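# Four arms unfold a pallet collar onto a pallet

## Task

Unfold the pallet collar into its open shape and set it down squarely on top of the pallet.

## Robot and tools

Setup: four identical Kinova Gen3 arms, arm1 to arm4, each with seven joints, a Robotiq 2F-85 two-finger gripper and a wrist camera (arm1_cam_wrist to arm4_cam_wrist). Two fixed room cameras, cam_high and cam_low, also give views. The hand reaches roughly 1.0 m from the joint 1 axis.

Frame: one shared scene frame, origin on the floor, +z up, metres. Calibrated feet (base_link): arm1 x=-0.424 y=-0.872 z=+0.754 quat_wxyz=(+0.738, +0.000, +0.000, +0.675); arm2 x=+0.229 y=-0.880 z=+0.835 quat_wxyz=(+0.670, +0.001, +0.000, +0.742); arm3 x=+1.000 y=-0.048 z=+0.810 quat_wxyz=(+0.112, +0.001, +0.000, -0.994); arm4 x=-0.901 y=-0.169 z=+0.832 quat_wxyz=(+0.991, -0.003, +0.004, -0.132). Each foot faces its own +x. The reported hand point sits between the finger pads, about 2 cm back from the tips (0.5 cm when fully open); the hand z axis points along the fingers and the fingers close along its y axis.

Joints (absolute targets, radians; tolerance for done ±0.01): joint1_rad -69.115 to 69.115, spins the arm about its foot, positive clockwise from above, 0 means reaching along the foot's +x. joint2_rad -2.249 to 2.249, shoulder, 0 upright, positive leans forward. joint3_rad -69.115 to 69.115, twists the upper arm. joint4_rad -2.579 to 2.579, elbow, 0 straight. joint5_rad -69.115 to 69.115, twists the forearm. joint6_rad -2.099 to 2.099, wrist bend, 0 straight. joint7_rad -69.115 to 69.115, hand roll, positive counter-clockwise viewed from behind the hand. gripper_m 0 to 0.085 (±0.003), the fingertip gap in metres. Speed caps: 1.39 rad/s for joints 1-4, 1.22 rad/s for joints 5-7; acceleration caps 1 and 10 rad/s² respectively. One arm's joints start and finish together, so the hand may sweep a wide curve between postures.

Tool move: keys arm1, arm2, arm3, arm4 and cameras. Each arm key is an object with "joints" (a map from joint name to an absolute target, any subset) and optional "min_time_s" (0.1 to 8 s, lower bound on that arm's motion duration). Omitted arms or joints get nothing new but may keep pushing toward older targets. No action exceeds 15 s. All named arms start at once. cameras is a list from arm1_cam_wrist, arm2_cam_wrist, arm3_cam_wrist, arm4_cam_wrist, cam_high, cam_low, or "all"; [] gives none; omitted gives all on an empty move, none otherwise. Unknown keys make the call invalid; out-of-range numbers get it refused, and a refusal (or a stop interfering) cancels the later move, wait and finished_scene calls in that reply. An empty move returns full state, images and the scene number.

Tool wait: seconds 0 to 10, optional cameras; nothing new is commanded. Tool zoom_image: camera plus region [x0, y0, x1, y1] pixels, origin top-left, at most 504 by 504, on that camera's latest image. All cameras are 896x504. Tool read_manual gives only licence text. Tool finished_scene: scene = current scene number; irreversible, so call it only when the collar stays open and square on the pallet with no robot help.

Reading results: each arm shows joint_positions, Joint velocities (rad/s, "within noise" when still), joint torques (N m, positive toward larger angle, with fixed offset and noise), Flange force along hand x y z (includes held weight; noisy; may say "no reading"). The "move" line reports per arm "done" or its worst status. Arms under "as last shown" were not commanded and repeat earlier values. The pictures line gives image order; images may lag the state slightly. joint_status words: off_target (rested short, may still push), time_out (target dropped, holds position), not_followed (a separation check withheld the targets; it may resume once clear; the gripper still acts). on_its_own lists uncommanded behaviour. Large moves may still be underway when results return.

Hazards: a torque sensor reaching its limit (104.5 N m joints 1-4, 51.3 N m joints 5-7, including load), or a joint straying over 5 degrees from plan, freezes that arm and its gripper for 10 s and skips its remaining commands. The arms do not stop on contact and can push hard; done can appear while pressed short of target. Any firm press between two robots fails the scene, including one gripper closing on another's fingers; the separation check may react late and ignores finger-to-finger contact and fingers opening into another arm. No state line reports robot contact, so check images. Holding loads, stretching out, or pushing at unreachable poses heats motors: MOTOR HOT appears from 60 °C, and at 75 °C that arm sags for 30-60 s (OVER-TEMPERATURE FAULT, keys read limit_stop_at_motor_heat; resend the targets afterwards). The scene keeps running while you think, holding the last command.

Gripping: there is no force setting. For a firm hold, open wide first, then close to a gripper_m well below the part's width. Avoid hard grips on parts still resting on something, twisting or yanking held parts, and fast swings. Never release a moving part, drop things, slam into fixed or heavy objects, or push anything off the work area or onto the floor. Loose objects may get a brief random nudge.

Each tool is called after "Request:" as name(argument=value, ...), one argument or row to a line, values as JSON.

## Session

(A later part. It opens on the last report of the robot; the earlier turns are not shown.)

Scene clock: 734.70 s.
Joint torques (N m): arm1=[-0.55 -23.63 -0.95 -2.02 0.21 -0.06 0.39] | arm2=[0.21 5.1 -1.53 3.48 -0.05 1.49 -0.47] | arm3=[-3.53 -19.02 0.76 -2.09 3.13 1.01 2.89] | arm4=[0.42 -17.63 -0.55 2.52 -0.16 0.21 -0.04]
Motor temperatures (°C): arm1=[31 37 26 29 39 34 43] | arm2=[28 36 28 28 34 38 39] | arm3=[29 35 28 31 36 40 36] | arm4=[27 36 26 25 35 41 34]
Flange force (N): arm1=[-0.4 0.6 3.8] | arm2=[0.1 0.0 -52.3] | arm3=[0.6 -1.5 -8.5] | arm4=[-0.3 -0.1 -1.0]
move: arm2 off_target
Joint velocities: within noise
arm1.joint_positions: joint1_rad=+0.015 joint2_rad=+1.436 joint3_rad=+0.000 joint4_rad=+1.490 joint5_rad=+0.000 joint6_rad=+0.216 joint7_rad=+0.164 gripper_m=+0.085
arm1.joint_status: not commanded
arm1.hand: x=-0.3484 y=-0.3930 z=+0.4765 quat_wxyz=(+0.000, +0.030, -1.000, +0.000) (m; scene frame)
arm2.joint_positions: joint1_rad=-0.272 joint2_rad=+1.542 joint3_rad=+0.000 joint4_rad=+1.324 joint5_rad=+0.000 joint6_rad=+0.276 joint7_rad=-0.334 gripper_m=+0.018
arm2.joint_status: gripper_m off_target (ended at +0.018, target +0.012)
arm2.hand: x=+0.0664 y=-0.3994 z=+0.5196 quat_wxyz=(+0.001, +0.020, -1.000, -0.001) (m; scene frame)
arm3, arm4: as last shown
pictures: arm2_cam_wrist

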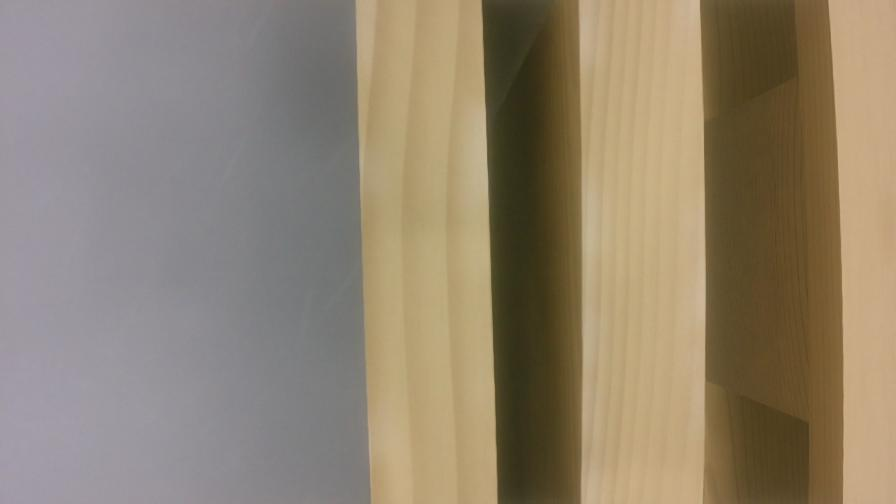

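Request:
move(
  arm1={"joints":{"joint2_rad":1.1531,"joint4_rad":1.6661,"joint6_rad":0.3224},"min_time_s":1.5},
  arm3={"joints":{"gripper_m":0.085}},
)

Request:
move(
  arm2={"joints":{"joint1_rad":-0.3616,"joint2_rad":1.5042,"joint4_rad":1.6282,"joint6_rad":0.0092,"joint7_rad":-0.5592},"min_time_s":6},
  cameras=["cam_low","cam_high","arm1_cam_wrist","arm3_cam_wrist","arm4_cam_wrist"],
)

Scene clock: 781.67 s.
Joint torques (N m): arm1=[-0.58 -23.05 -1.02 -2.98 0.25 -0.01 0.36] | arm2=[0.08 4.84 -1.5 3.62 -0.05 1.48 -0.49] | arm3=[-0.72 -23.58 0.32 -4.42 0.53 0.15 -0.02] | arm4=[0.42 -17.64 -0.52 2.54 -0.21 0.22 -0.04]
Motor temperatures (°C): arm1=[31 37 26 29 39 34 43] | arm2=[27 34 28 28 34 38 39] | arm3=[29 35 28 31 36 40 36] | arm4=[27 35 26 25 34 41 34]
Flange force (N): arm1=[-0.4 0.8 3.8] | arm2=[0.0 0.8 -51.4] | arm3=[2.8 -3.0 -3.2] | arm4=[-0.3 0.0 -1.0]
move: arm1 done; arm3 done
Joint velocities: within noise
arm1.joint_positions: joint1_rad=+0.015 joint2_rad=+1.153 joint3_rad=+0.000 joint4_rad=+1.666 joint5_rad=+0.000 joint6_rad=+0.322 joint7_rad=+0.164 gripper_m=+0.085
arm1.joint_status: all done
arm1.hand: x=-0.3484 y=-0.3930 z=+0.5994 quat_wxyz=(+0.000, +0.030, -1.000, +0.000) (m; scene frame)
arm2, arm4: as last shown
arm3.joint_positions: joint1_rad=-0.430 joint2_rad=+1.570 joint3_rad=+0.000 joint4_rad=+1.137 joint5_rad=+0.000 joint6_rad=+0.434 joint7_rad=+0.964 gripper_m=+0.085
arm3.joint_status: all done
arm3.hand: x=+0.5471 y=-0.3655 z=+0.4979 quat_wxyz=(+0.000, -1.000, -0.024, -0.001) (m; scene frame)
pictures: none

Scene clock: 787.97 s.
Joint torques (N m): arm1=[-0.54 -23.08 -0.96 -2.97 0.24 -0.1 0.4] | arm2=[0.5 -28.72 -4.5 6.34 -3.06 3.42 -3.56] | arm3=[2.73 -18.53 3.8 0.11 1.18 2.32 -0.02] | arm4=[0.42 -17.65 -0.57 2.52 -0.16 0.24 -0.04]
Motor temperatures (°C): arm1=[31 37 26 29 39 34 43] | arm2=[28 34 28 28 34 38 39] | arm3=[29 35 28 31 36 40 36] | arm4=[27 35 26 25 34 41 34]
Flange force (N): arm1=[-0.4 1.2 3.8] | arm2=[-0.8 12.2 34.4] | arm3=[-0.2 6.2 -4.4] | arm4=[-0.4 -0.2 -1.0]
move: arm2 done
Joint velocities: within noise
arm1, arm3, arm4: as last shown
arm2.joint_positions: joint1_rad=-0.362 joint2_rad=+1.504 joint3_rad=+0.000 joint4_rad=+1.628 joint5_rad=+0.000 joint6_rad=+0.009 joint7_rad=-0.559 gripper_m=+0.018
arm2.joint_status: all done
arm2.hand: x=+0.0615 y=-0.4905 z=+0.5235 quat_wxyz=(+0.001, -0.047, -0.999, -0.001) (m; scene frame)
pictures: arm1_cam_wrist, arm3_cam_wrist, arm4_cam_wrist, cam_high, cam_low

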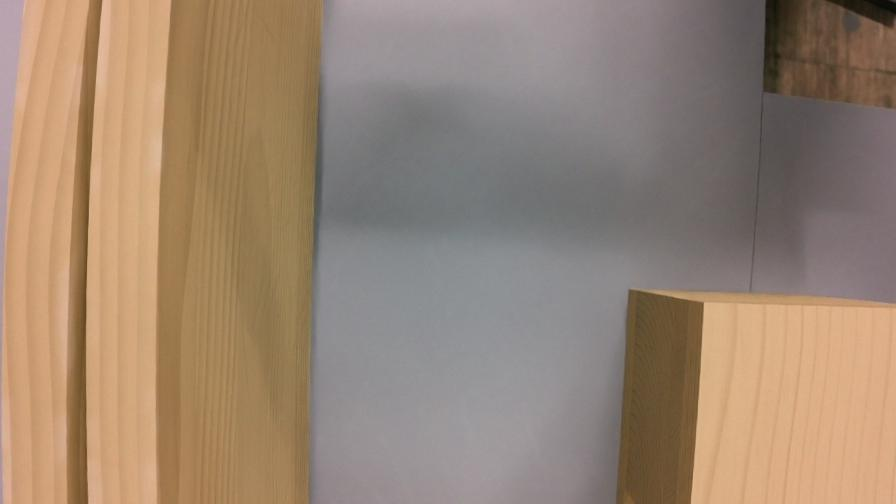

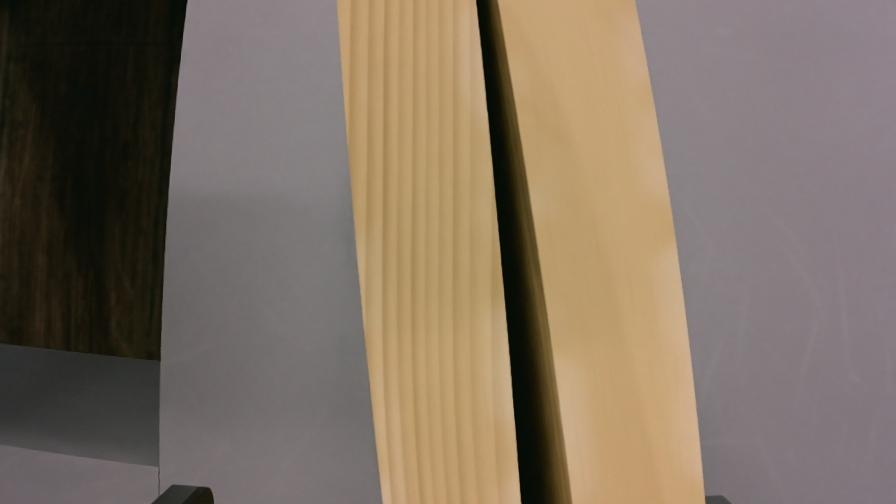

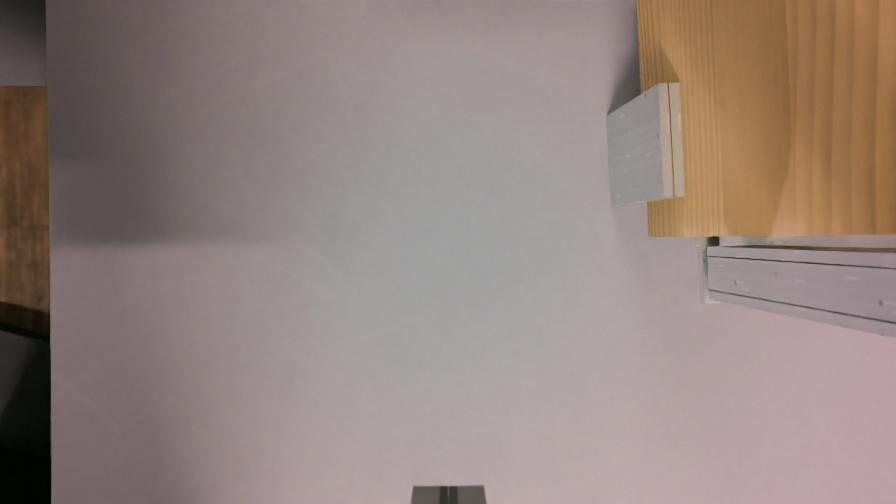

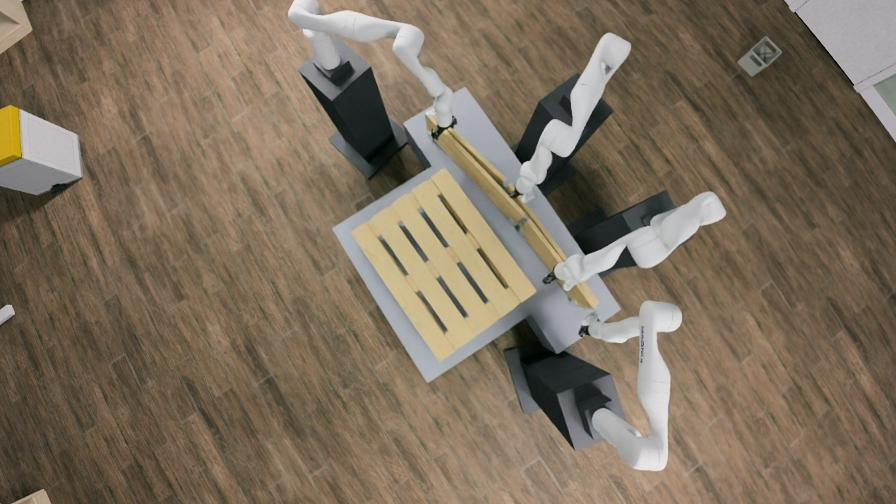

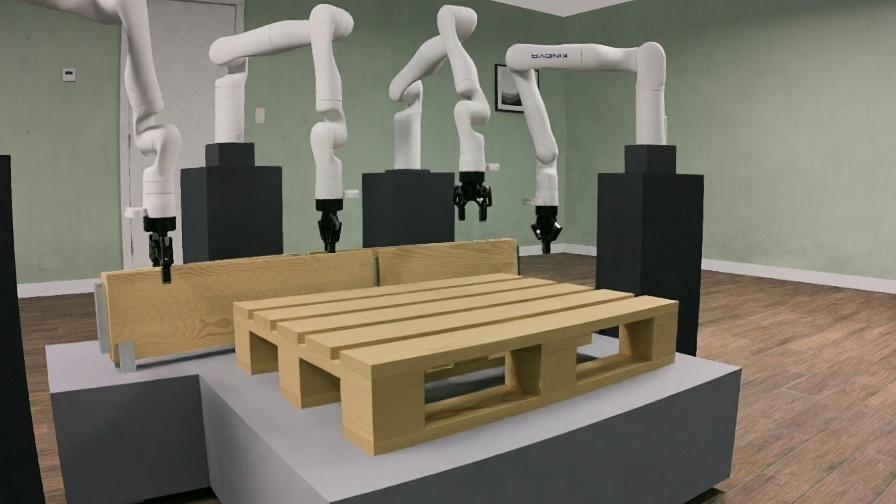

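Request:
zoom_image(
  camera="cam_high",
  region=[400, 80, 640, 340],
)

Request:
move(
  cameras=["arm2_cam_wrist"],
)

Scaled by 1.938 from the camera's 896x504 image, which has a finer 1280x720 frame.

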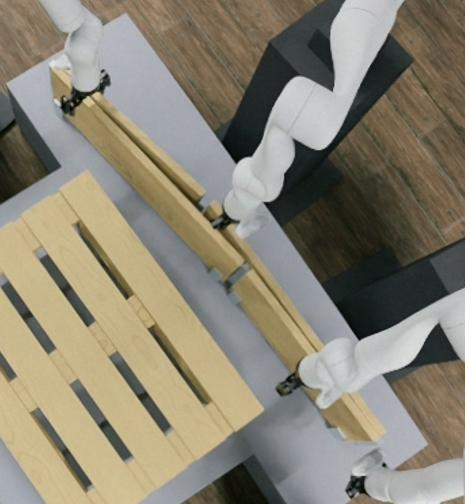

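Scene clock: 808.50 s.
Joint torques (N m): arm1=[-0.56 -23.07 -0.98 -2.98 0.25 -0.05 0.36] | arm2=[0.47 -28.76 -4.47 6.39 -3.05 3.45 -3.65] | arm3=[2.74 -18.49 3.84 0.06 1.21 2.28 0.03] | arm4=[0.35 -17.68 -0.53 2.5 -0.19 0.23 -0.05]
Motor temperatures (°C): arm1=[31 37 26 29 39 34 43] | arm2=[28 36 28 28 34 38 40] | arm3=[29 35 28 31 36 40 36] | arm4=[27 35 26 25 34 41 34]
Flange force (N): arm1=[-0.4 1.0 3.8] | arm2=[-0.9 12.4 34.6] | arm3=[0.0 6.2 -4.6] | arm4=[-0.6 0.0 -1.0]
Joint velocities: within noise
arm1.joint_positions: joint1_rad=+0.015 joint2_rad=+1.153 joint3_rad=+0.000 joint4_rad=+1.666 joint5_rad=+0.000 joint6_rad=+0.322 joint7_rad=+0.164 gripper_m=+0.085
arm1.joint_status: not commanded
arm1.hand: x=-0.3484 y=-0.3930 z=+0.5994 quat_wxyz=(+0.000, +0.030, -1.000, +0.000) (m; scene frame)
arm2.joint_positions: joint1_rad=-0.362 joint2_rad=+1.504 joint3_rad=+0.000 joint4_rad=+1.628 joint5_rad=+0.000 joint6_rad=+0.009 joint7_rad=-0.559 gripper_m=+0.018
arm2.joint_status: all done
arm2.hand: x=+0.0615 y=-0.4905 z=+0.5235 quat_wxyz=(+0.001, -0.047, -0.999, -0.001) (m; scene frame)
arm3.joint_positions: joint1_rad=-0.430 joint2_rad=+1.570 joint3_rad=+0.000 joint4_rad=+1.137 joint5_rad=+0.000 joint6_rad=+0.434 joint7_rad=+0.964 gripper_m=+0.085
arm3.joint_status: not commanded
arm3.hand: x=+0.5471 y=-0.3655 z=+0.4979 quat_wxyz=(+0.000, -1.000, -0.024, -0.001) (m; scene frame)
arm4.joint_positions: joint1_rad=+0.437 joint2_rad=+1.591 joint3_rad=+0.000 joint4_rad=+1.822 joint5_rad=+0.000 joint6_rad=-0.271 joint7_rad=-0.869 gripper_m=+0.000
arm4.joint_status: not commanded
arm4.hand: x=-0.6639 y=-0.4070 z=+0.4933 quat_wxyz=(-0.002, -1.000, +0.001, +0.005) (m; scene frame)
pictures: arm2_cam_wrist

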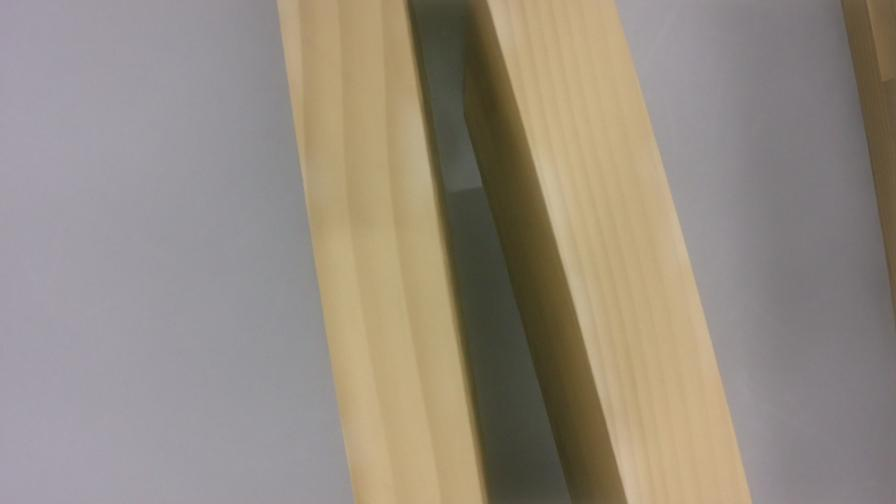

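Request:
move(
  arm2={"joints":{"joint1_rad":-0.4749,"joint2_rad":1.5157,"joint4_rad":1.7995,"joint6_rad":-0.1736,"joint7_rad":-0.6725},"min_time_s":5},
  cameras=["arm2_cam_wrist","arm1_cam_wrist","arm3_cam_wrist","cam_high"],
)

Request:
zoom_image(
  camera="cam_high",
  region=[400, 80, 640, 340],
)

Scene clock: 833.87 s.
Joint torques (N m): arm1=[-0.57 -23.05 -1.04 -2.94 0.24 -0.08 0.37] | arm2=[2.88 -22.06 -6.88 11.96 -5.83 4.31 -7.06] | arm3=[6.43 -17.01 7.42 2.23 1.84 3.49 -0.06] | arm4=[0.42 -17.63 -0.56 2.57 -0.16 0.22 -0.02]
Motor temperatures (°C): arm1=[31 37 26 29 38 34 43] | arm2=[28 37 28 28 34 38 40] | arm3=[29 35 28 31 36 40 36] | arm4=[27 35 26 25 34 41 34]
Flange force (N): arm1=[-0.4 1.1 3.8] | arm2=[-0.4 18.4 31.7] | arm3=[0.2 13.7 -3.0] | arm4=[-0.2 0.0 -0.9]
move: arm2 done
Joint velocities: within noise
arm1, arm3, arm4: as last shown
arm2.joint_positions: joint1_rad=-0.475 joint2_rad=+1.516 joint3_rad=+0.000 joint4_rad=+1.799 joint5_rad=+0.000 joint6_rad=-0.174 joint7_rad=-0.672 gripper_m=+0.018
arm2.joint_status: all done
arm2.hand: x=+0.0496 y=-0.5596 z=+0.5232 quat_wxyz=(+0.001, -0.047, -0.999, -0.001) (m; scene frame)
pictures: arm1_cam_wrist, arm2_cam_wrist, arm3_cam_wrist, cam_high

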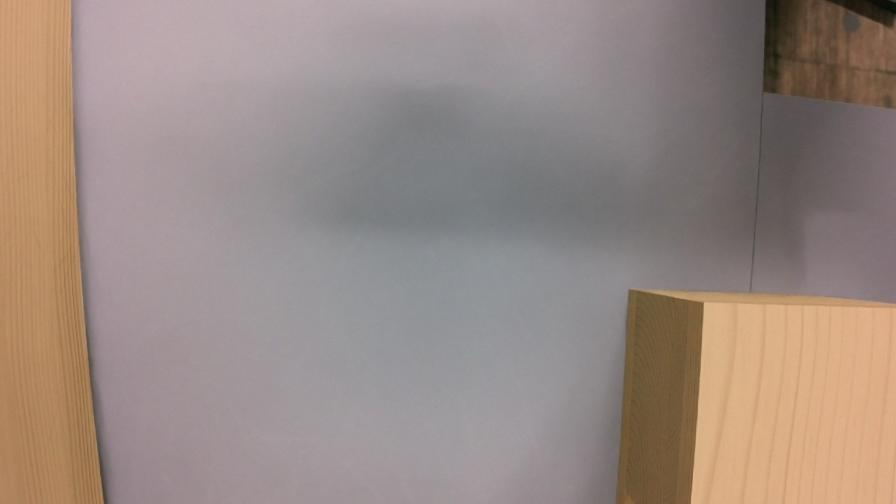

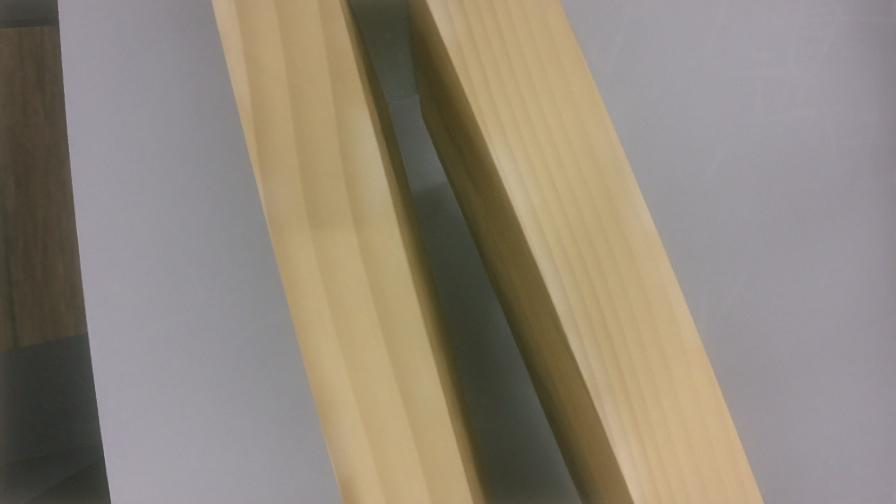

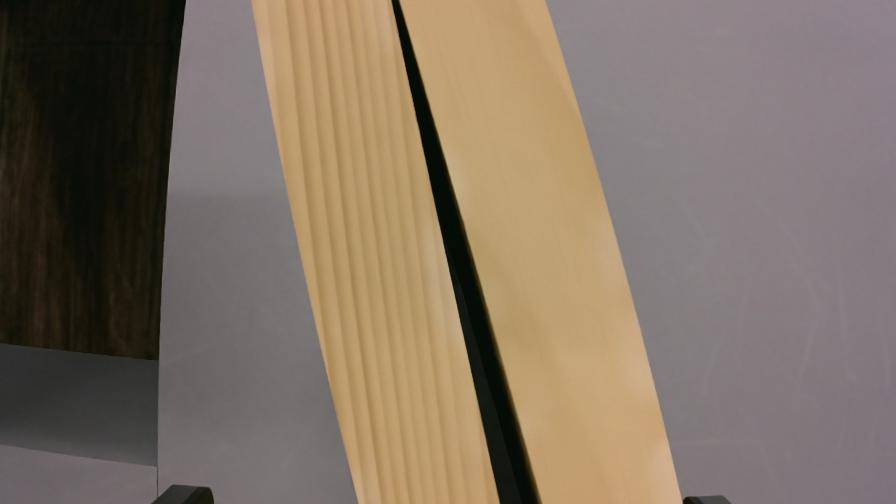

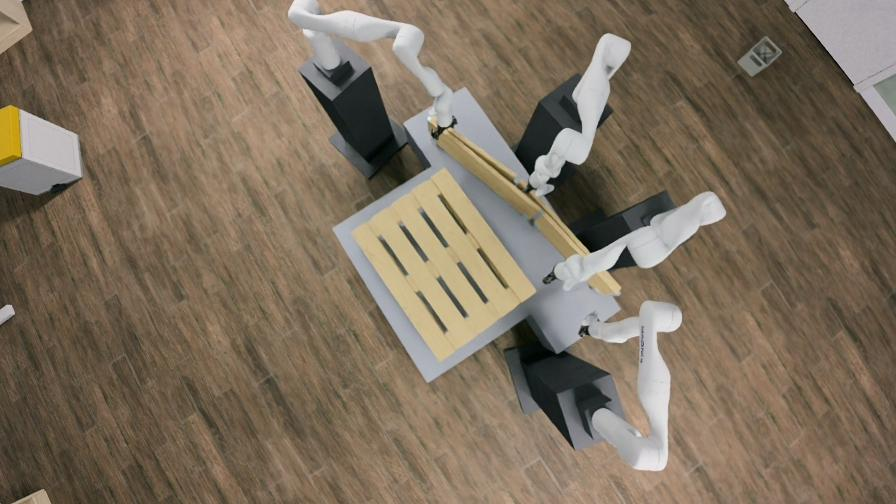

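Scaled by 1.938 from the camera's 896x504 image, which has a finer 1280x720 frame.

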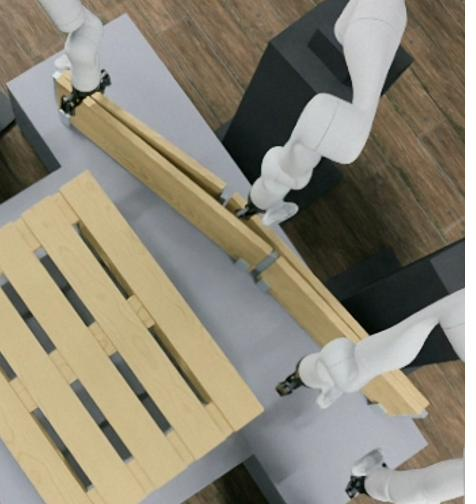

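Request:
move(
  arm3={"joints":{"joint2_rad":1.335,"joint4_rad":1.3473,"joint6_rad":0.4593},"min_time_s":1.5},
  arm1={"joints":{"joint1_rad":0.1275,"joint2_rad":1.1241,"joint4_rad":2.4204,"joint6_rad":-0.4029,"joint7_rad":0.3864},"min_time_s":2},
)

Request:
move(
  arm3={"joints":{"joint1_rad":-0.4425,"joint2_rad":1.4872,"joint4_rad":0.7676,"joint6_rad":0.8868,"joint7_rad":1.2013},"min_time_s":2},
  cameras=["arm1_cam_wrist","arm3_cam_wrist","arm4_cam_wrist"],
)

Scene clock: 890.33 s.
Joint torques (N m): arm1=[-0.5 -16.59 -1.01 3.37 0.29 -0.03 0.38] | arm2=[3.92 -24.38 2.73 2.14 -2.46 -0.25 -2.79] | arm3=[-0.67 -23.21 0.41 -4.62 0.47 0.13 -0.04] | arm4=[0.43 -17.65 -0.5 2.55 -0.18 0.19 -0.06]
Motor temperatures (°C): arm1=[31 37 26 29 38 34 43] | arm2=[27 36 28 28 34 38 40] | arm3=[29 35 28 31 36 40 36] | arm4=[26 34 26 25 34 41 34]
Flange force (N): arm1=[-0.3 -3.3 6.0] | arm2=[3.1 -2.2 14.6] | arm3=[2.5 -2.8 -2.4] | arm4=[-0.2 0.0 -0.9]
move: arm1 done; arm3 done
Joint velocities: within noise
arm1.joint_positions: joint1_rad=+0.127 joint2_rad=+1.124 joint3_rad=+0.000 joint4_rad=+2.420 joint5_rad=+0.000 joint6_rad=-0.403 joint7_rad=+0.386 gripper_m=+0.085
arm1.joint_status: all done
arm1.hand: x=-0.3443 y=-0.6270 z=+0.6195 quat_wxyz=(+0.000, +0.085, -0.996, +0.000) (m; scene frame)
arm2, arm4: as last shown
arm2.joint_positions: joint1_rad=-0.475 joint2_rad=+1.516 joint3_rad=+0.000 joint4_rad=+1.800 joint5_rad=+0.000 joint6_rad=-0.174 joint7_rad=-0.672 gripper_m=+0.018
arm3.joint_positions: joint1_rad=-0.430 joint2_rad=+1.335 joint3_rad=+0.000 joint4_rad=+1.347 joint5_rad=+0.000 joint6_rad=+0.459 joint7_rad=+0.964 gripper_m=+0.085
arm3.joint_status: all done
arm3.hand: x=+0.5506 y=-0.3626 z=+0.5991 quat_wxyz=(+0.000, -1.000, -0.024, -0.001) (m; scene frame)
pictures: none

Scene clock: 892.70 s.
Joint torques (N m): arm1=[-0.54 -16.55 -1.01 3.41 0.28 -0.03 0.41] | arm2=[3.99 -24.46 2.82 2.19 -2.42 -0.22 -2.79] | arm3=[-0.68 -26.6 0.38 -7.58 0.48 0.11 -0.03] | arm4=[0.38 -17.6 -0.57 2.57 -0.18 0.27 -0.05]
Motor temperatures (°C): arm1=[31 37 26 29 38 34 43] | arm2=[27 36 28 28 34 38 40] | arm3=[29 35 28 31 36 40 36] | arm4=[26 34 26 25 34 41 34]
Flange force (N): arm1=[-0.5 -3.2 5.9] | arm2=[3.3 -2.4 14.9] | arm3=[5.8 -3.0 -2.8] | arm4=[-0.4 0.0 -1.0]
move: arm3 done
Joint velocities: within noise
arm1, arm2, arm4: as last shown
arm3.joint_positions: joint1_rad=-0.442 joint2_rad=+1.487 joint3_rad=+0.000 joint4_rad=+0.768 joint5_rad=+0.000 joint6_rad=+0.887 joint7_rad=+1.201 gripper_m=+0.085
arm3.joint_status: all done
arm3.hand: x=+0.4646 y=-0.4390 z=+0.6190 quat_wxyz=(+0.000, -0.989, -0.149, -0.001) (m; scene frame)
pictures: arm1_cam_wrist, arm3_cam_wrist, arm4_cam_wrist

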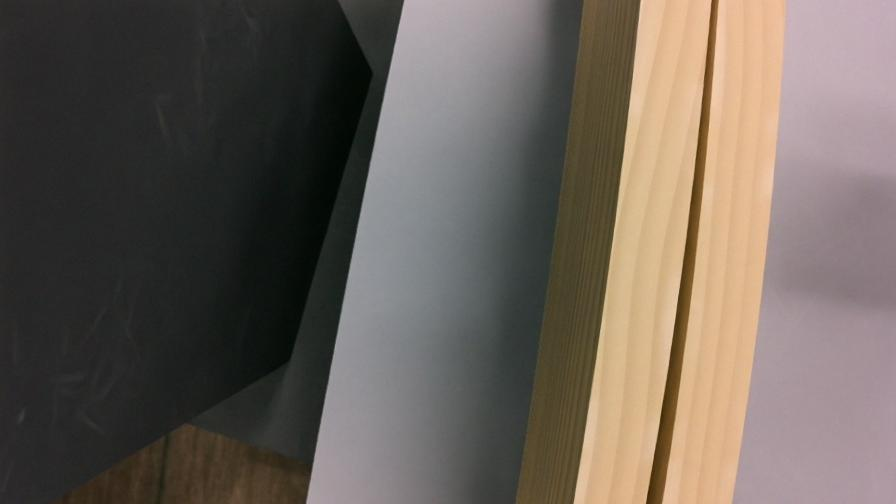

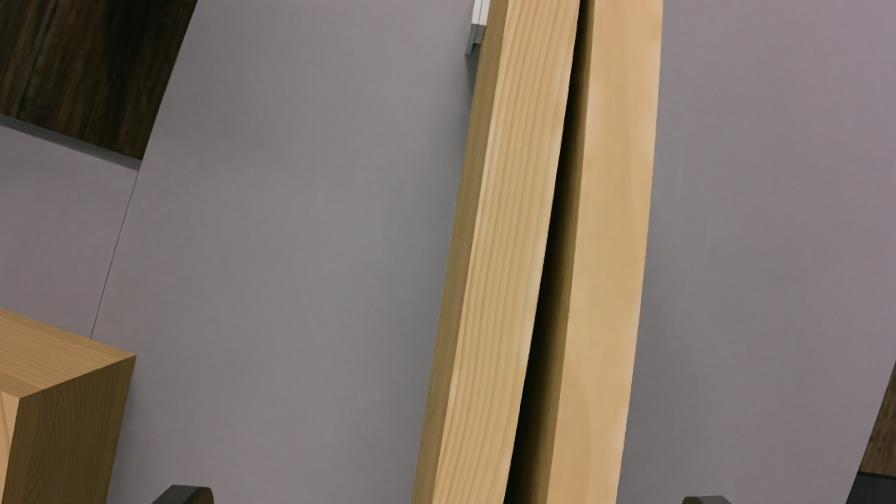

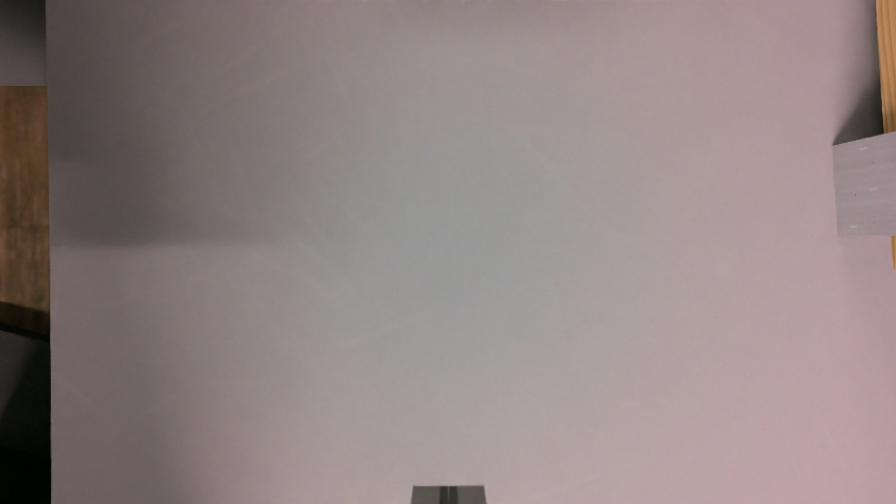

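Request:
move(
  arm3={"joints":{"joint1_rad":-0.5066,"joint2_rad":1.6276,"joint4_rad":0.6312,"joint6_rad":0.8828,"joint7_rad":1.0442,"gripper_m":0.024},"min_time_s":2},
  cameras=["arm3_cam_wrist"],
)

Scene clock: 923.37 s.
Joint torques (N m): arm1=[-0.53 -16.52 -1 3.43 0.31 -0.05 0.35] | arm2=[4.04 -24.42 2.71 2.34 -2.39 -0.22 -2.79] | arm3=[-0.74 -26.62 0.4 -7.56 0.5 0.1 -0.03] | arm4=[0.46 -17.63 -0.49 2.54 -0.19 0.25 -0.04]
Motor temperatures (°C): arm1=[31 37 26 29 38 34 43] | arm2=[27 37 28 28 34 38 40] | arm3=[29 35 28 31 36 40 36] | arm4=[26 34 26 25 34 41 34]
Flange force (N): arm1=[-0.6 -3.0 5.8] | arm2=[3.6 -2.1 15.2] | arm3=[6.2 -4.5 -3.8] | arm4=[-0.3 -0.2 -1.0]
move: arm3 done
Joint velocities: within noise
arm1, arm2, arm4: as last shown
arm3.joint_positions: joint1_rad=-0.507 joint2_rad=+1.628 joint3_rad=+0.000 joint4_rad=+0.631 joint5_rad=+0.000 joint6_rad=+0.883 joint7_rad=+1.044 gripper_m=+0.024
arm3.joint_status: all done
arm3.hand: x=+0.4909 y=-0.4726 z=+0.5591 quat_wxyz=(+0.000, -0.995, -0.103, -0.001) (m; scene frame)
pictures: arm3_cam_wrist

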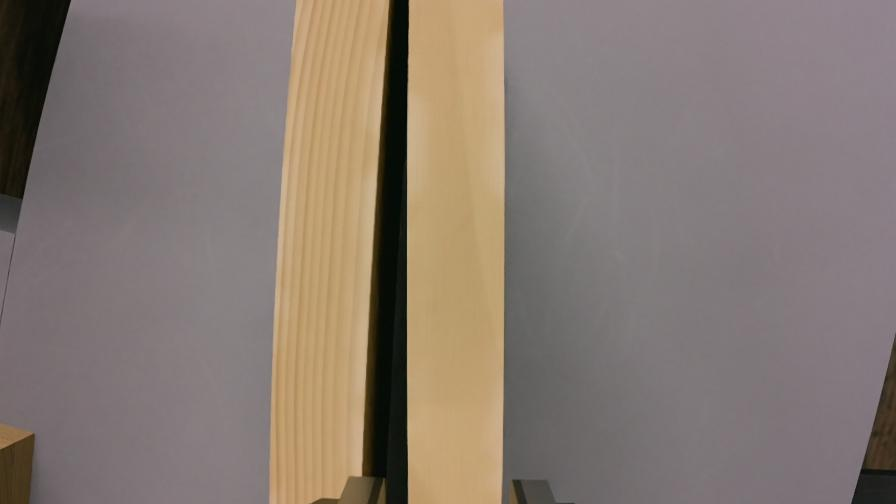

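Request:
move(
  arm3={"joints":{"joint1_rad":-0.5082,"joint2_rad":1.63,"joint4_rad":0.6262,"joint6_rad":0.8854,"joint7_rad":1.0426}},
)

Request:
move(
  arm3={"joints":{"joint2_rad":1.7415,"joint4_rad":0.4866,"joint6_rad":0.9135},"min_time_s":2.5},
  cameras=["arm3_cam_wrist"],
)

Scene clock: 941.47 s.
Joint torques (N m): arm1=[-0.57 -16.58 -1.02 3.41 0.26 -0.04 0.38] | arm2=[3.89 -24.41 2.78 2.16 -2.44 -0.23 -2.8] | arm3=[-0.71 -26.61 0.39 -7.58 0.47 0.13 -0.06] | arm4=[0.46 -17.66 -0.51 2.52 -0.16 0.24 -0.02]
Motor temperatures (°C): arm1=[31 36 26 29 38 34 43] | arm2=[27 37 28 28 34 38 40] | arm3=[29 35 28 31 36 40 36] | arm4=[26 34 26 25 34 40 34]
Flange force (N): arm1=[-0.7 -3.3 6.0] | arm2=[3.0 -2.2 14.8] | arm3=[6.5 -4.7 -3.9] | arm4=[-0.3 -0.3 -1.0]
move: arm3 done
Joint velocities: within noise
arm1, arm2, arm4: as last shown
arm3.joint_positions: joint1_rad=-0.508 joint2_rad=+1.630 joint3_rad=+0.000 joint4_rad=+0.626 joint5_rad=+0.000 joint6_rad=+0.885 joint7_rad=+1.043 gripper_m=+0.024
arm3.joint_status: all done
arm3.hand: x=+0.4912 y=-0.4737 z=+0.5587 quat_wxyz=(+0.000, -0.995, -0.103, -0.001) (m; scene frame)
pictures: none

Scene clock: 944.27 s.
Joint torques (N m): arm1=[-0.58 -16.52 -1.01 3.42 0.29 -0.02 0.36] | arm2=[20.18 -21.97 30.36 4.61 -4.86 1.23 -2.93] | arm3=[17.99 51.2 10.29 0.39 6.82 -24.19 1.75] | arm4=[0.44 -17.65 -0.5 2.53 -0.14 0.24 -0.03]
Motor temperatures (°C): arm1=[31 36 26 29 38 34 43] | arm2=[27 37 28 28 34 38 40] | arm3=[29 35 28 31 36 40 36] | arm4=[26 34 26 25 34 40 34]
Flange force (N): arm1=[-0.7 -3.3 5.9] | arm2=[39.6 -27.2 14.6] | arm3=no reading | arm4=[-0.3 -0.3 -1.0]
move: arm3 done
Joint velocities: within noise
arm1, arm4: as last shown
arm2.joint_positions: joint1_rad=-0.475 joint2_rad=+1.516 joint3_rad=+0.000 joint4_rad=+1.799 joint5_rad=+0.000 joint6_rad=-0.174 joint7_rad=-0.672 gripper_m=+0.018
arm2.joint_status: not commanded
arm2.hand: x=+0.0494 y=-0.5595 z=+0.5233 quat_wxyz=(+0.001, -0.047, -0.999, -0.001) (m; scene frame)
arm3.joint_positions: joint1_rad=-0.508 joint2_rad=+1.734 joint3_rad=+0.000 joint4_rad=+0.487 joint5_rad=+0.000 joint6_rad=+0.914 joint7_rad=+1.043 gripper_m=+0.024
arm3.joint_status: all done
arm3.hand: x=+0.4880 y=-0.4768 z=+0.5241 quat_wxyz=(-0.003, -0.995, -0.102, +0.002) (m; scene frame)
pictures: arm3_cam_wrist

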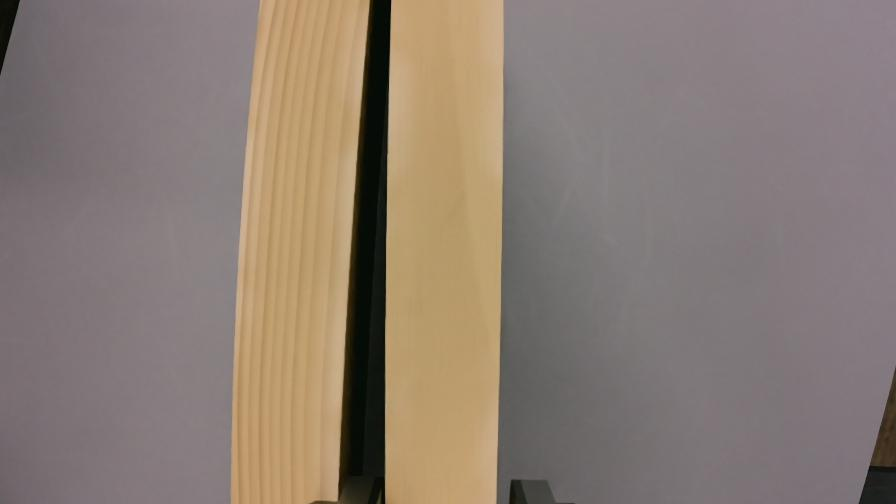

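Request:
move(
  arm3={"joints":{"gripper_m":0.01}},
  cameras=["arm3_cam_wrist"],
)

Scene clock: 952.80 s.
Joint torques (N m): arm1=[-0.52 -16.6 -1.05 3.38 0.29 -0.03 0.38] | arm2=[22.17 -23.41 33.93 4.18 -5.15 0.96 -2.99] | arm3=[14.55 53.22 8.04 -0.98 5.63 -26.42 1.28] | arm4=[0.44 -17.62 -0.52 2.54 -0.13 0.23 -0.03]
Motor temperatures (°C): arm1=[31 36 26 29 38 34 43] | arm2=[28 36 29 28 34 38 40] | arm3=[29 37 28 31 36 41 36] | arm4=[26 34 26 25 34 40 34]
Flange force (N): arm1=[-0.4 -3.3 6.1] | arm2=[43.3 -31.4 17.0] | arm3=no reading | arm4=[-0.2 -0.2 -1.0]
move: arm3 off_target
Joint velocities: within noise
arm1, arm4: as last shown
arm2.joint_positions: joint1_rad=-0.475 joint2_rad=+1.516 joint3_rad=+0.000 joint4_rad=+1.800 joint5_rad=+0.000 joint6_rad=-0.174 joint7_rad=-0.672 gripper_m=+0.018
arm2.joint_status: not commanded
arm2.hand: x=+0.0497 y=-0.5596 z=+0.5232 quat_wxyz=(+0.001, -0.047, -0.999, -0.001) (m; scene frame)
arm3.joint_positions: joint1_rad=-0.508 joint2_rad=+1.734 joint3_rad=+0.000 joint4_rad=+0.487 joint5_rad=+0.000 joint6_rad=+0.914 joint7_rad=+1.043 gripper_m=+0.018
arm3.joint_status: gripper_m off_target (ended at +0.018, target +0.010)
arm3.hand: x=+0.4880 y=-0.4766 z=+0.5241 quat_wxyz=(-0.003, -0.995, -0.103, +0.002) (m; scene frame)
pictures: arm3_cam_wrist

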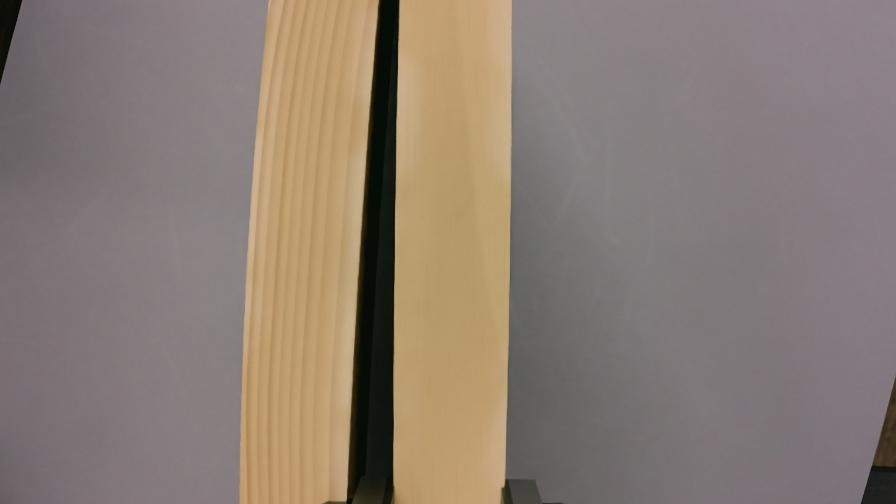

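Request:
move(
  arm3={"joints":{"joint2_rad":1.727,"joint4_rad":0.4866,"joint6_rad":0.9135}},
  cameras=["arm1_cam_wrist","arm2_cam_wrist","arm3_cam_wrist","cam_high"],
)

Request:
zoom_image(
  camera="cam_high",
  region=[400, 80, 640, 340],
)

Scene clock: 985.10 s.
Joint torques (N m): arm1=[-0.55 -16.58 -1.01 3.4 0.29 -0.03 0.38] | arm2=[21.69 -19.05 32.89 6.91 -5.1 2.44 -3.04] | arm3=[12.07 8.09 7.41 -15.09 4.83 -22.76 1.17] | arm4=[0.4 -17.64 -0.5 2.49 -0.13 0.22 -0.01]
Motor temperatures (°C): arm1=[31 36 26 29 38 34 43] | arm2=[29 37 31 28 34 38 40] | arm3=[29 43 28 31 36 47 36] | arm4=[26 34 26 25 34 40 34]
Flange force (N): arm1=[-0.6 -3.3 6.1] | arm2=[44.9 -26.6 12.9] | arm3=no reading | arm4=[-0.4 -0.2 -1.1]
move: arm3 done
Joint velocities: within noise
arm1: as last shown
arm2.joint_positions: joint1_rad=-0.475 joint2_rad=+1.516 joint3_rad=+0.000 joint4_rad=+1.799 joint5_rad=+0.000 joint6_rad=-0.174 joint7_rad=-0.672 gripper_m=+0.018
arm2.joint_status: not commanded
arm2.hand: x=+0.0495 y=-0.5594 z=+0.5233 quat_wxyz=(+0.001, -0.047, -0.999, -0.001) (m; scene frame)
arm3.joint_positions: joint1_rad=-0.508 joint2_rad=+1.727 joint3_rad=+0.000 joint4_rad=+0.487 joint5_rad=+0.000 joint6_rad=+0.913 joint7_rad=+1.043 gripper_m=+0.018
arm3.joint_status: all done
arm3.hand: x=+0.4853 y=-0.4792 z=+0.5284 quat_wxyz=(-0.005, -0.995, -0.103, +0.005) (m; scene frame)
arm4.joint_positions: joint1_rad=+0.437 joint2_rad=+1.591 joint3_rad=+0.000 joint4_rad=+1.822 joint5_rad=+0.000 joint6_rad=-0.271 joint7_rad=-0.869 gripper_m=+0.000
arm4.joint_status: not commanded
arm4.hand: x=-0.6639 y=-0.4070 z=+0.4933 quat_wxyz=(-0.002, -1.000, +0.001, +0.005) (m; scene frame)
pictures: arm1_cam_wrist, arm2_cam_wrist, arm3_cam_wrist, cam_high

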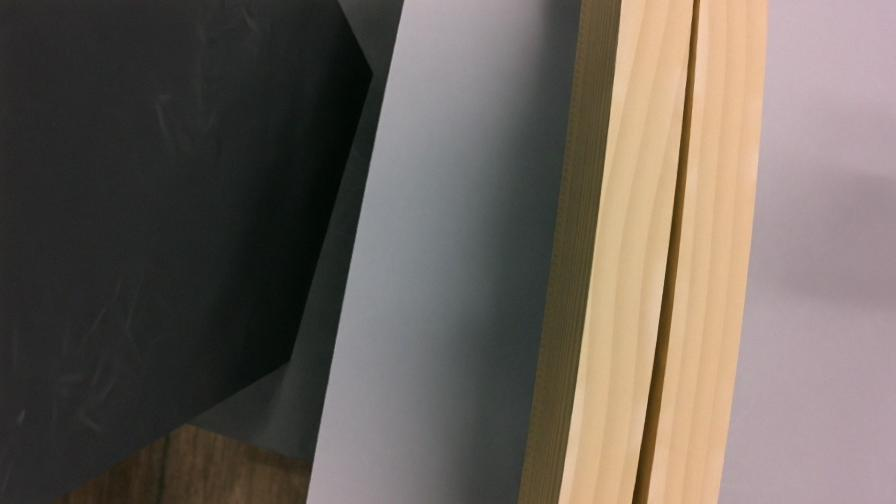

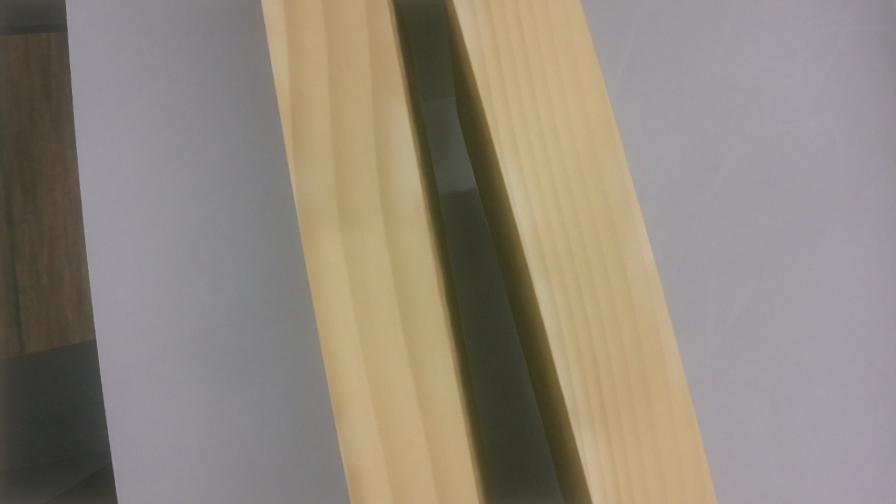

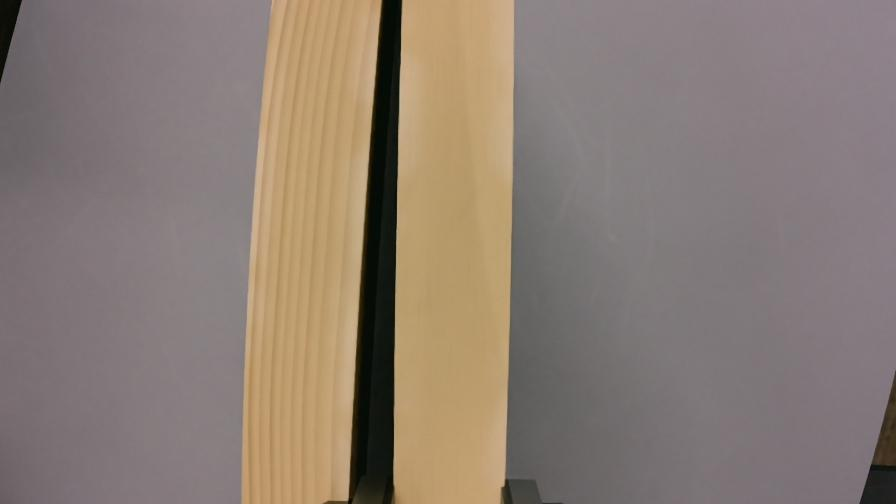

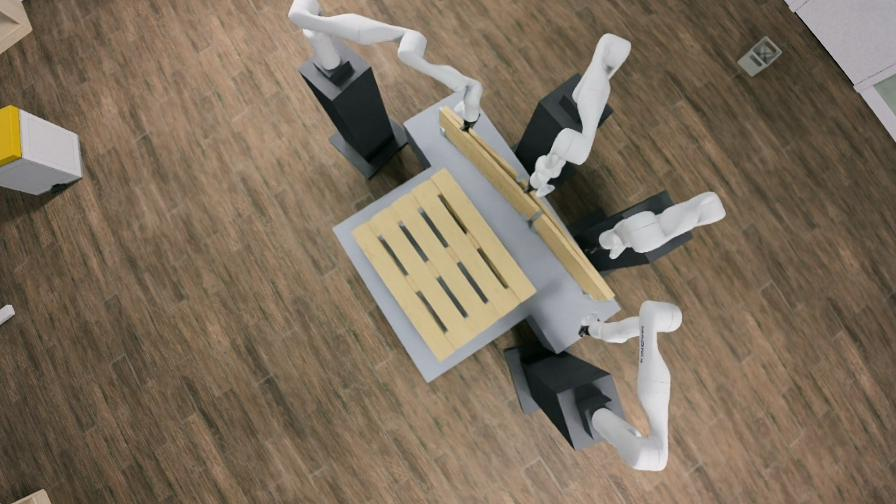

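Scaled by 1.938 from the camera's 896x504 image, which has a finer 1280x720 frame.

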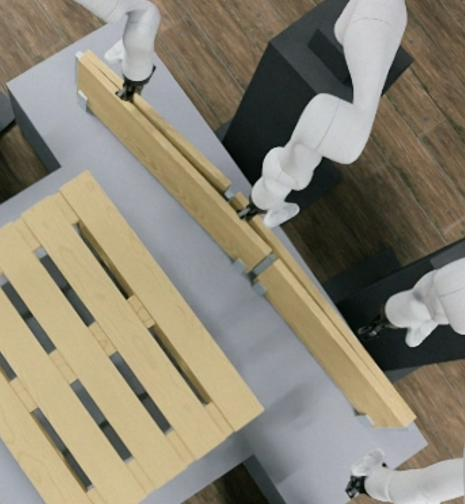

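Request:
move(
  arm3={"joints":{"joint1_rad":-0.4504,"joint2_rad":1.6946,"joint4_rad":0.5945,"joint6_rad":0.8525,"joint7_rad":1.2234},"min_time_s":5},
  cameras=["arm1_cam_wrist","arm2_cam_wrist","arm3_cam_wrist","cam_high"],
)

Request:
zoom_image(
  camera="cam_high",
  region=[400, 80, 640, 340],
)

Scene clock: 1023.07 s.
Joint torques (N m): arm1=[-0.59 -16.56 -0.99 3.36 0.24 -0.03 0.38] | arm2=[14.94 -17.96 18.57 16.58 -5.44 6.49 -4.51] | arm3=[20.85 7.12 16.69 -4.95 8.84 -9.93 0.67] | arm4=[0.42 -17.65 -0.53 2.5 -0.14 0.21 -0.01]
Motor temperatures (°C): arm1=[31 36 26 29 38 34 43] | arm2=[30 36 33 28 35 38 40] | arm3=[30 41 28 32 37 48 36] | arm4=[26 34 26 25 34 40 34]
Flange force (N): arm1=[-0.7 -3.4 5.9] | arm2=[35.5 -0.3 32.5] | arm3=[46.3 19.8 -82.2] | arm4=[-0.3 -0.2 -1.1]
move: arm3 done
TORQUE WARNING: arm3's joint1_rad reached its warning level (56.7 N m). A warning alone does not stop the arm.
Joint velocities: within noise
arm1, arm4: as last shown
arm2.joint_positions: joint1_rad=-0.475 joint2_rad=+1.516 joint3_rad=+0.000 joint4_rad=+1.800 joint5_rad=+0.000 joint6_rad=-0.174 joint7_rad=-0.672 gripper_m=+0.018
arm2.joint_status: not commanded
arm2.hand: x=+0.0498 y=-0.5596 z=+0.5232 quat_wxyz=(+0.001, -0.048, -0.999, -0.001) (m; scene frame)
arm3.joint_positions: joint1_rad=-0.450 joint2_rad=+1.695 joint3_rad=+0.000 joint4_rad=+0.595 joint5_rad=+0.000 joint6_rad=+0.853 joint7_rad=+1.223 gripper_m=+0.018
arm3.joint_status: all done
arm3.hand: x=+0.4746 y=-0.4377 z=+0.5236 quat_wxyz=(+0.000, -0.987, -0.163, -0.001) (m; scene frame)
pictures: arm1_cam_wrist, arm2_cam_wrist, arm3_cam_wrist, cam_high

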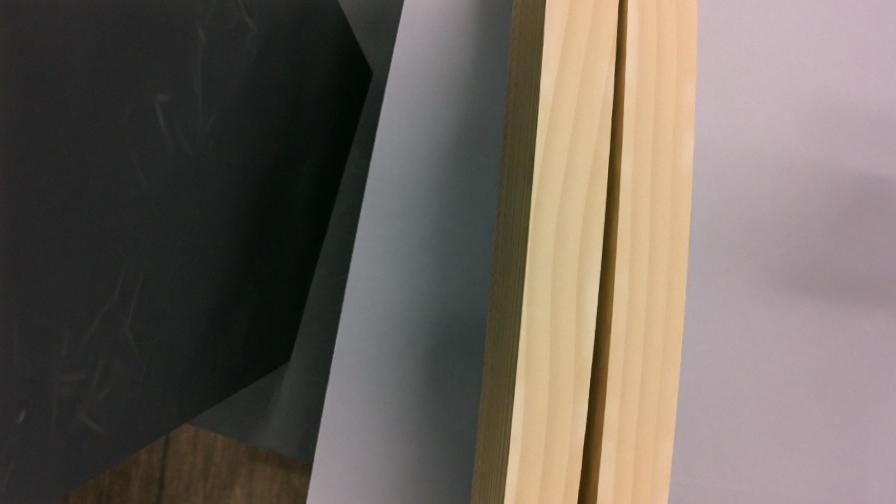

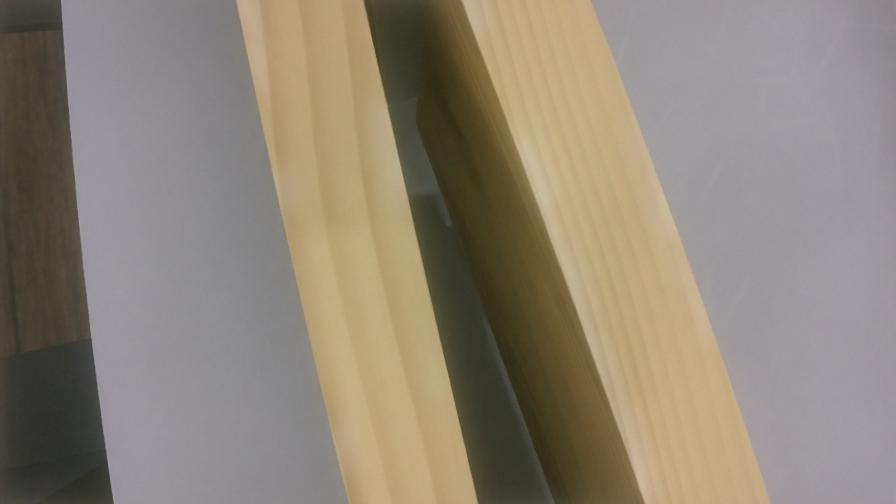

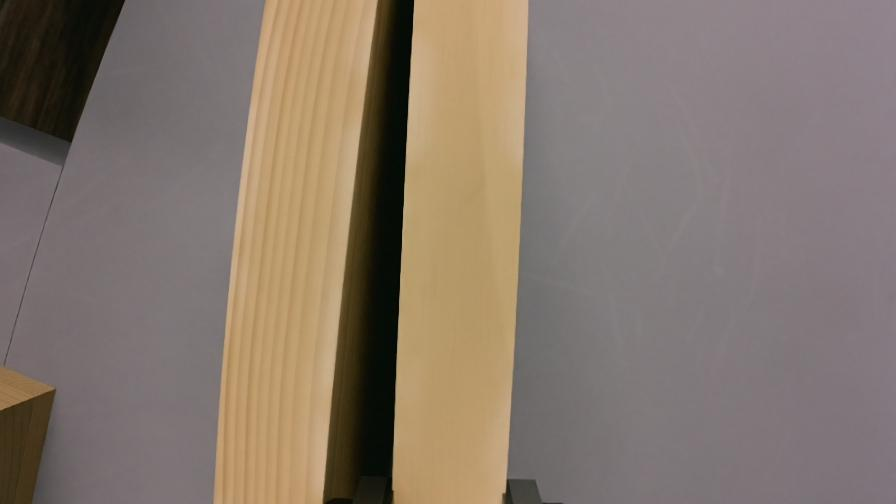

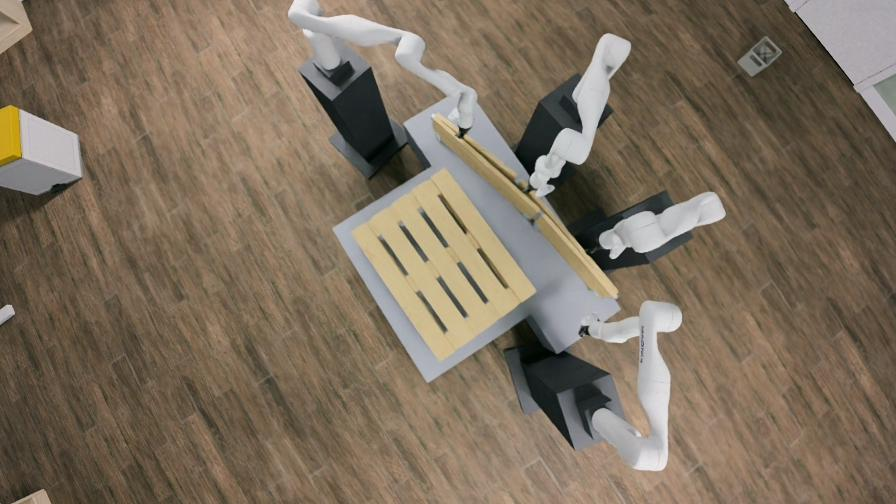

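Scaled by 1.938 from the camera's 896x504 image, which has a finer 1280x720 frame.

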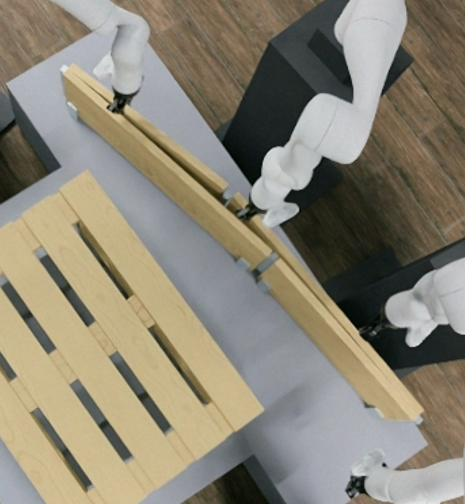

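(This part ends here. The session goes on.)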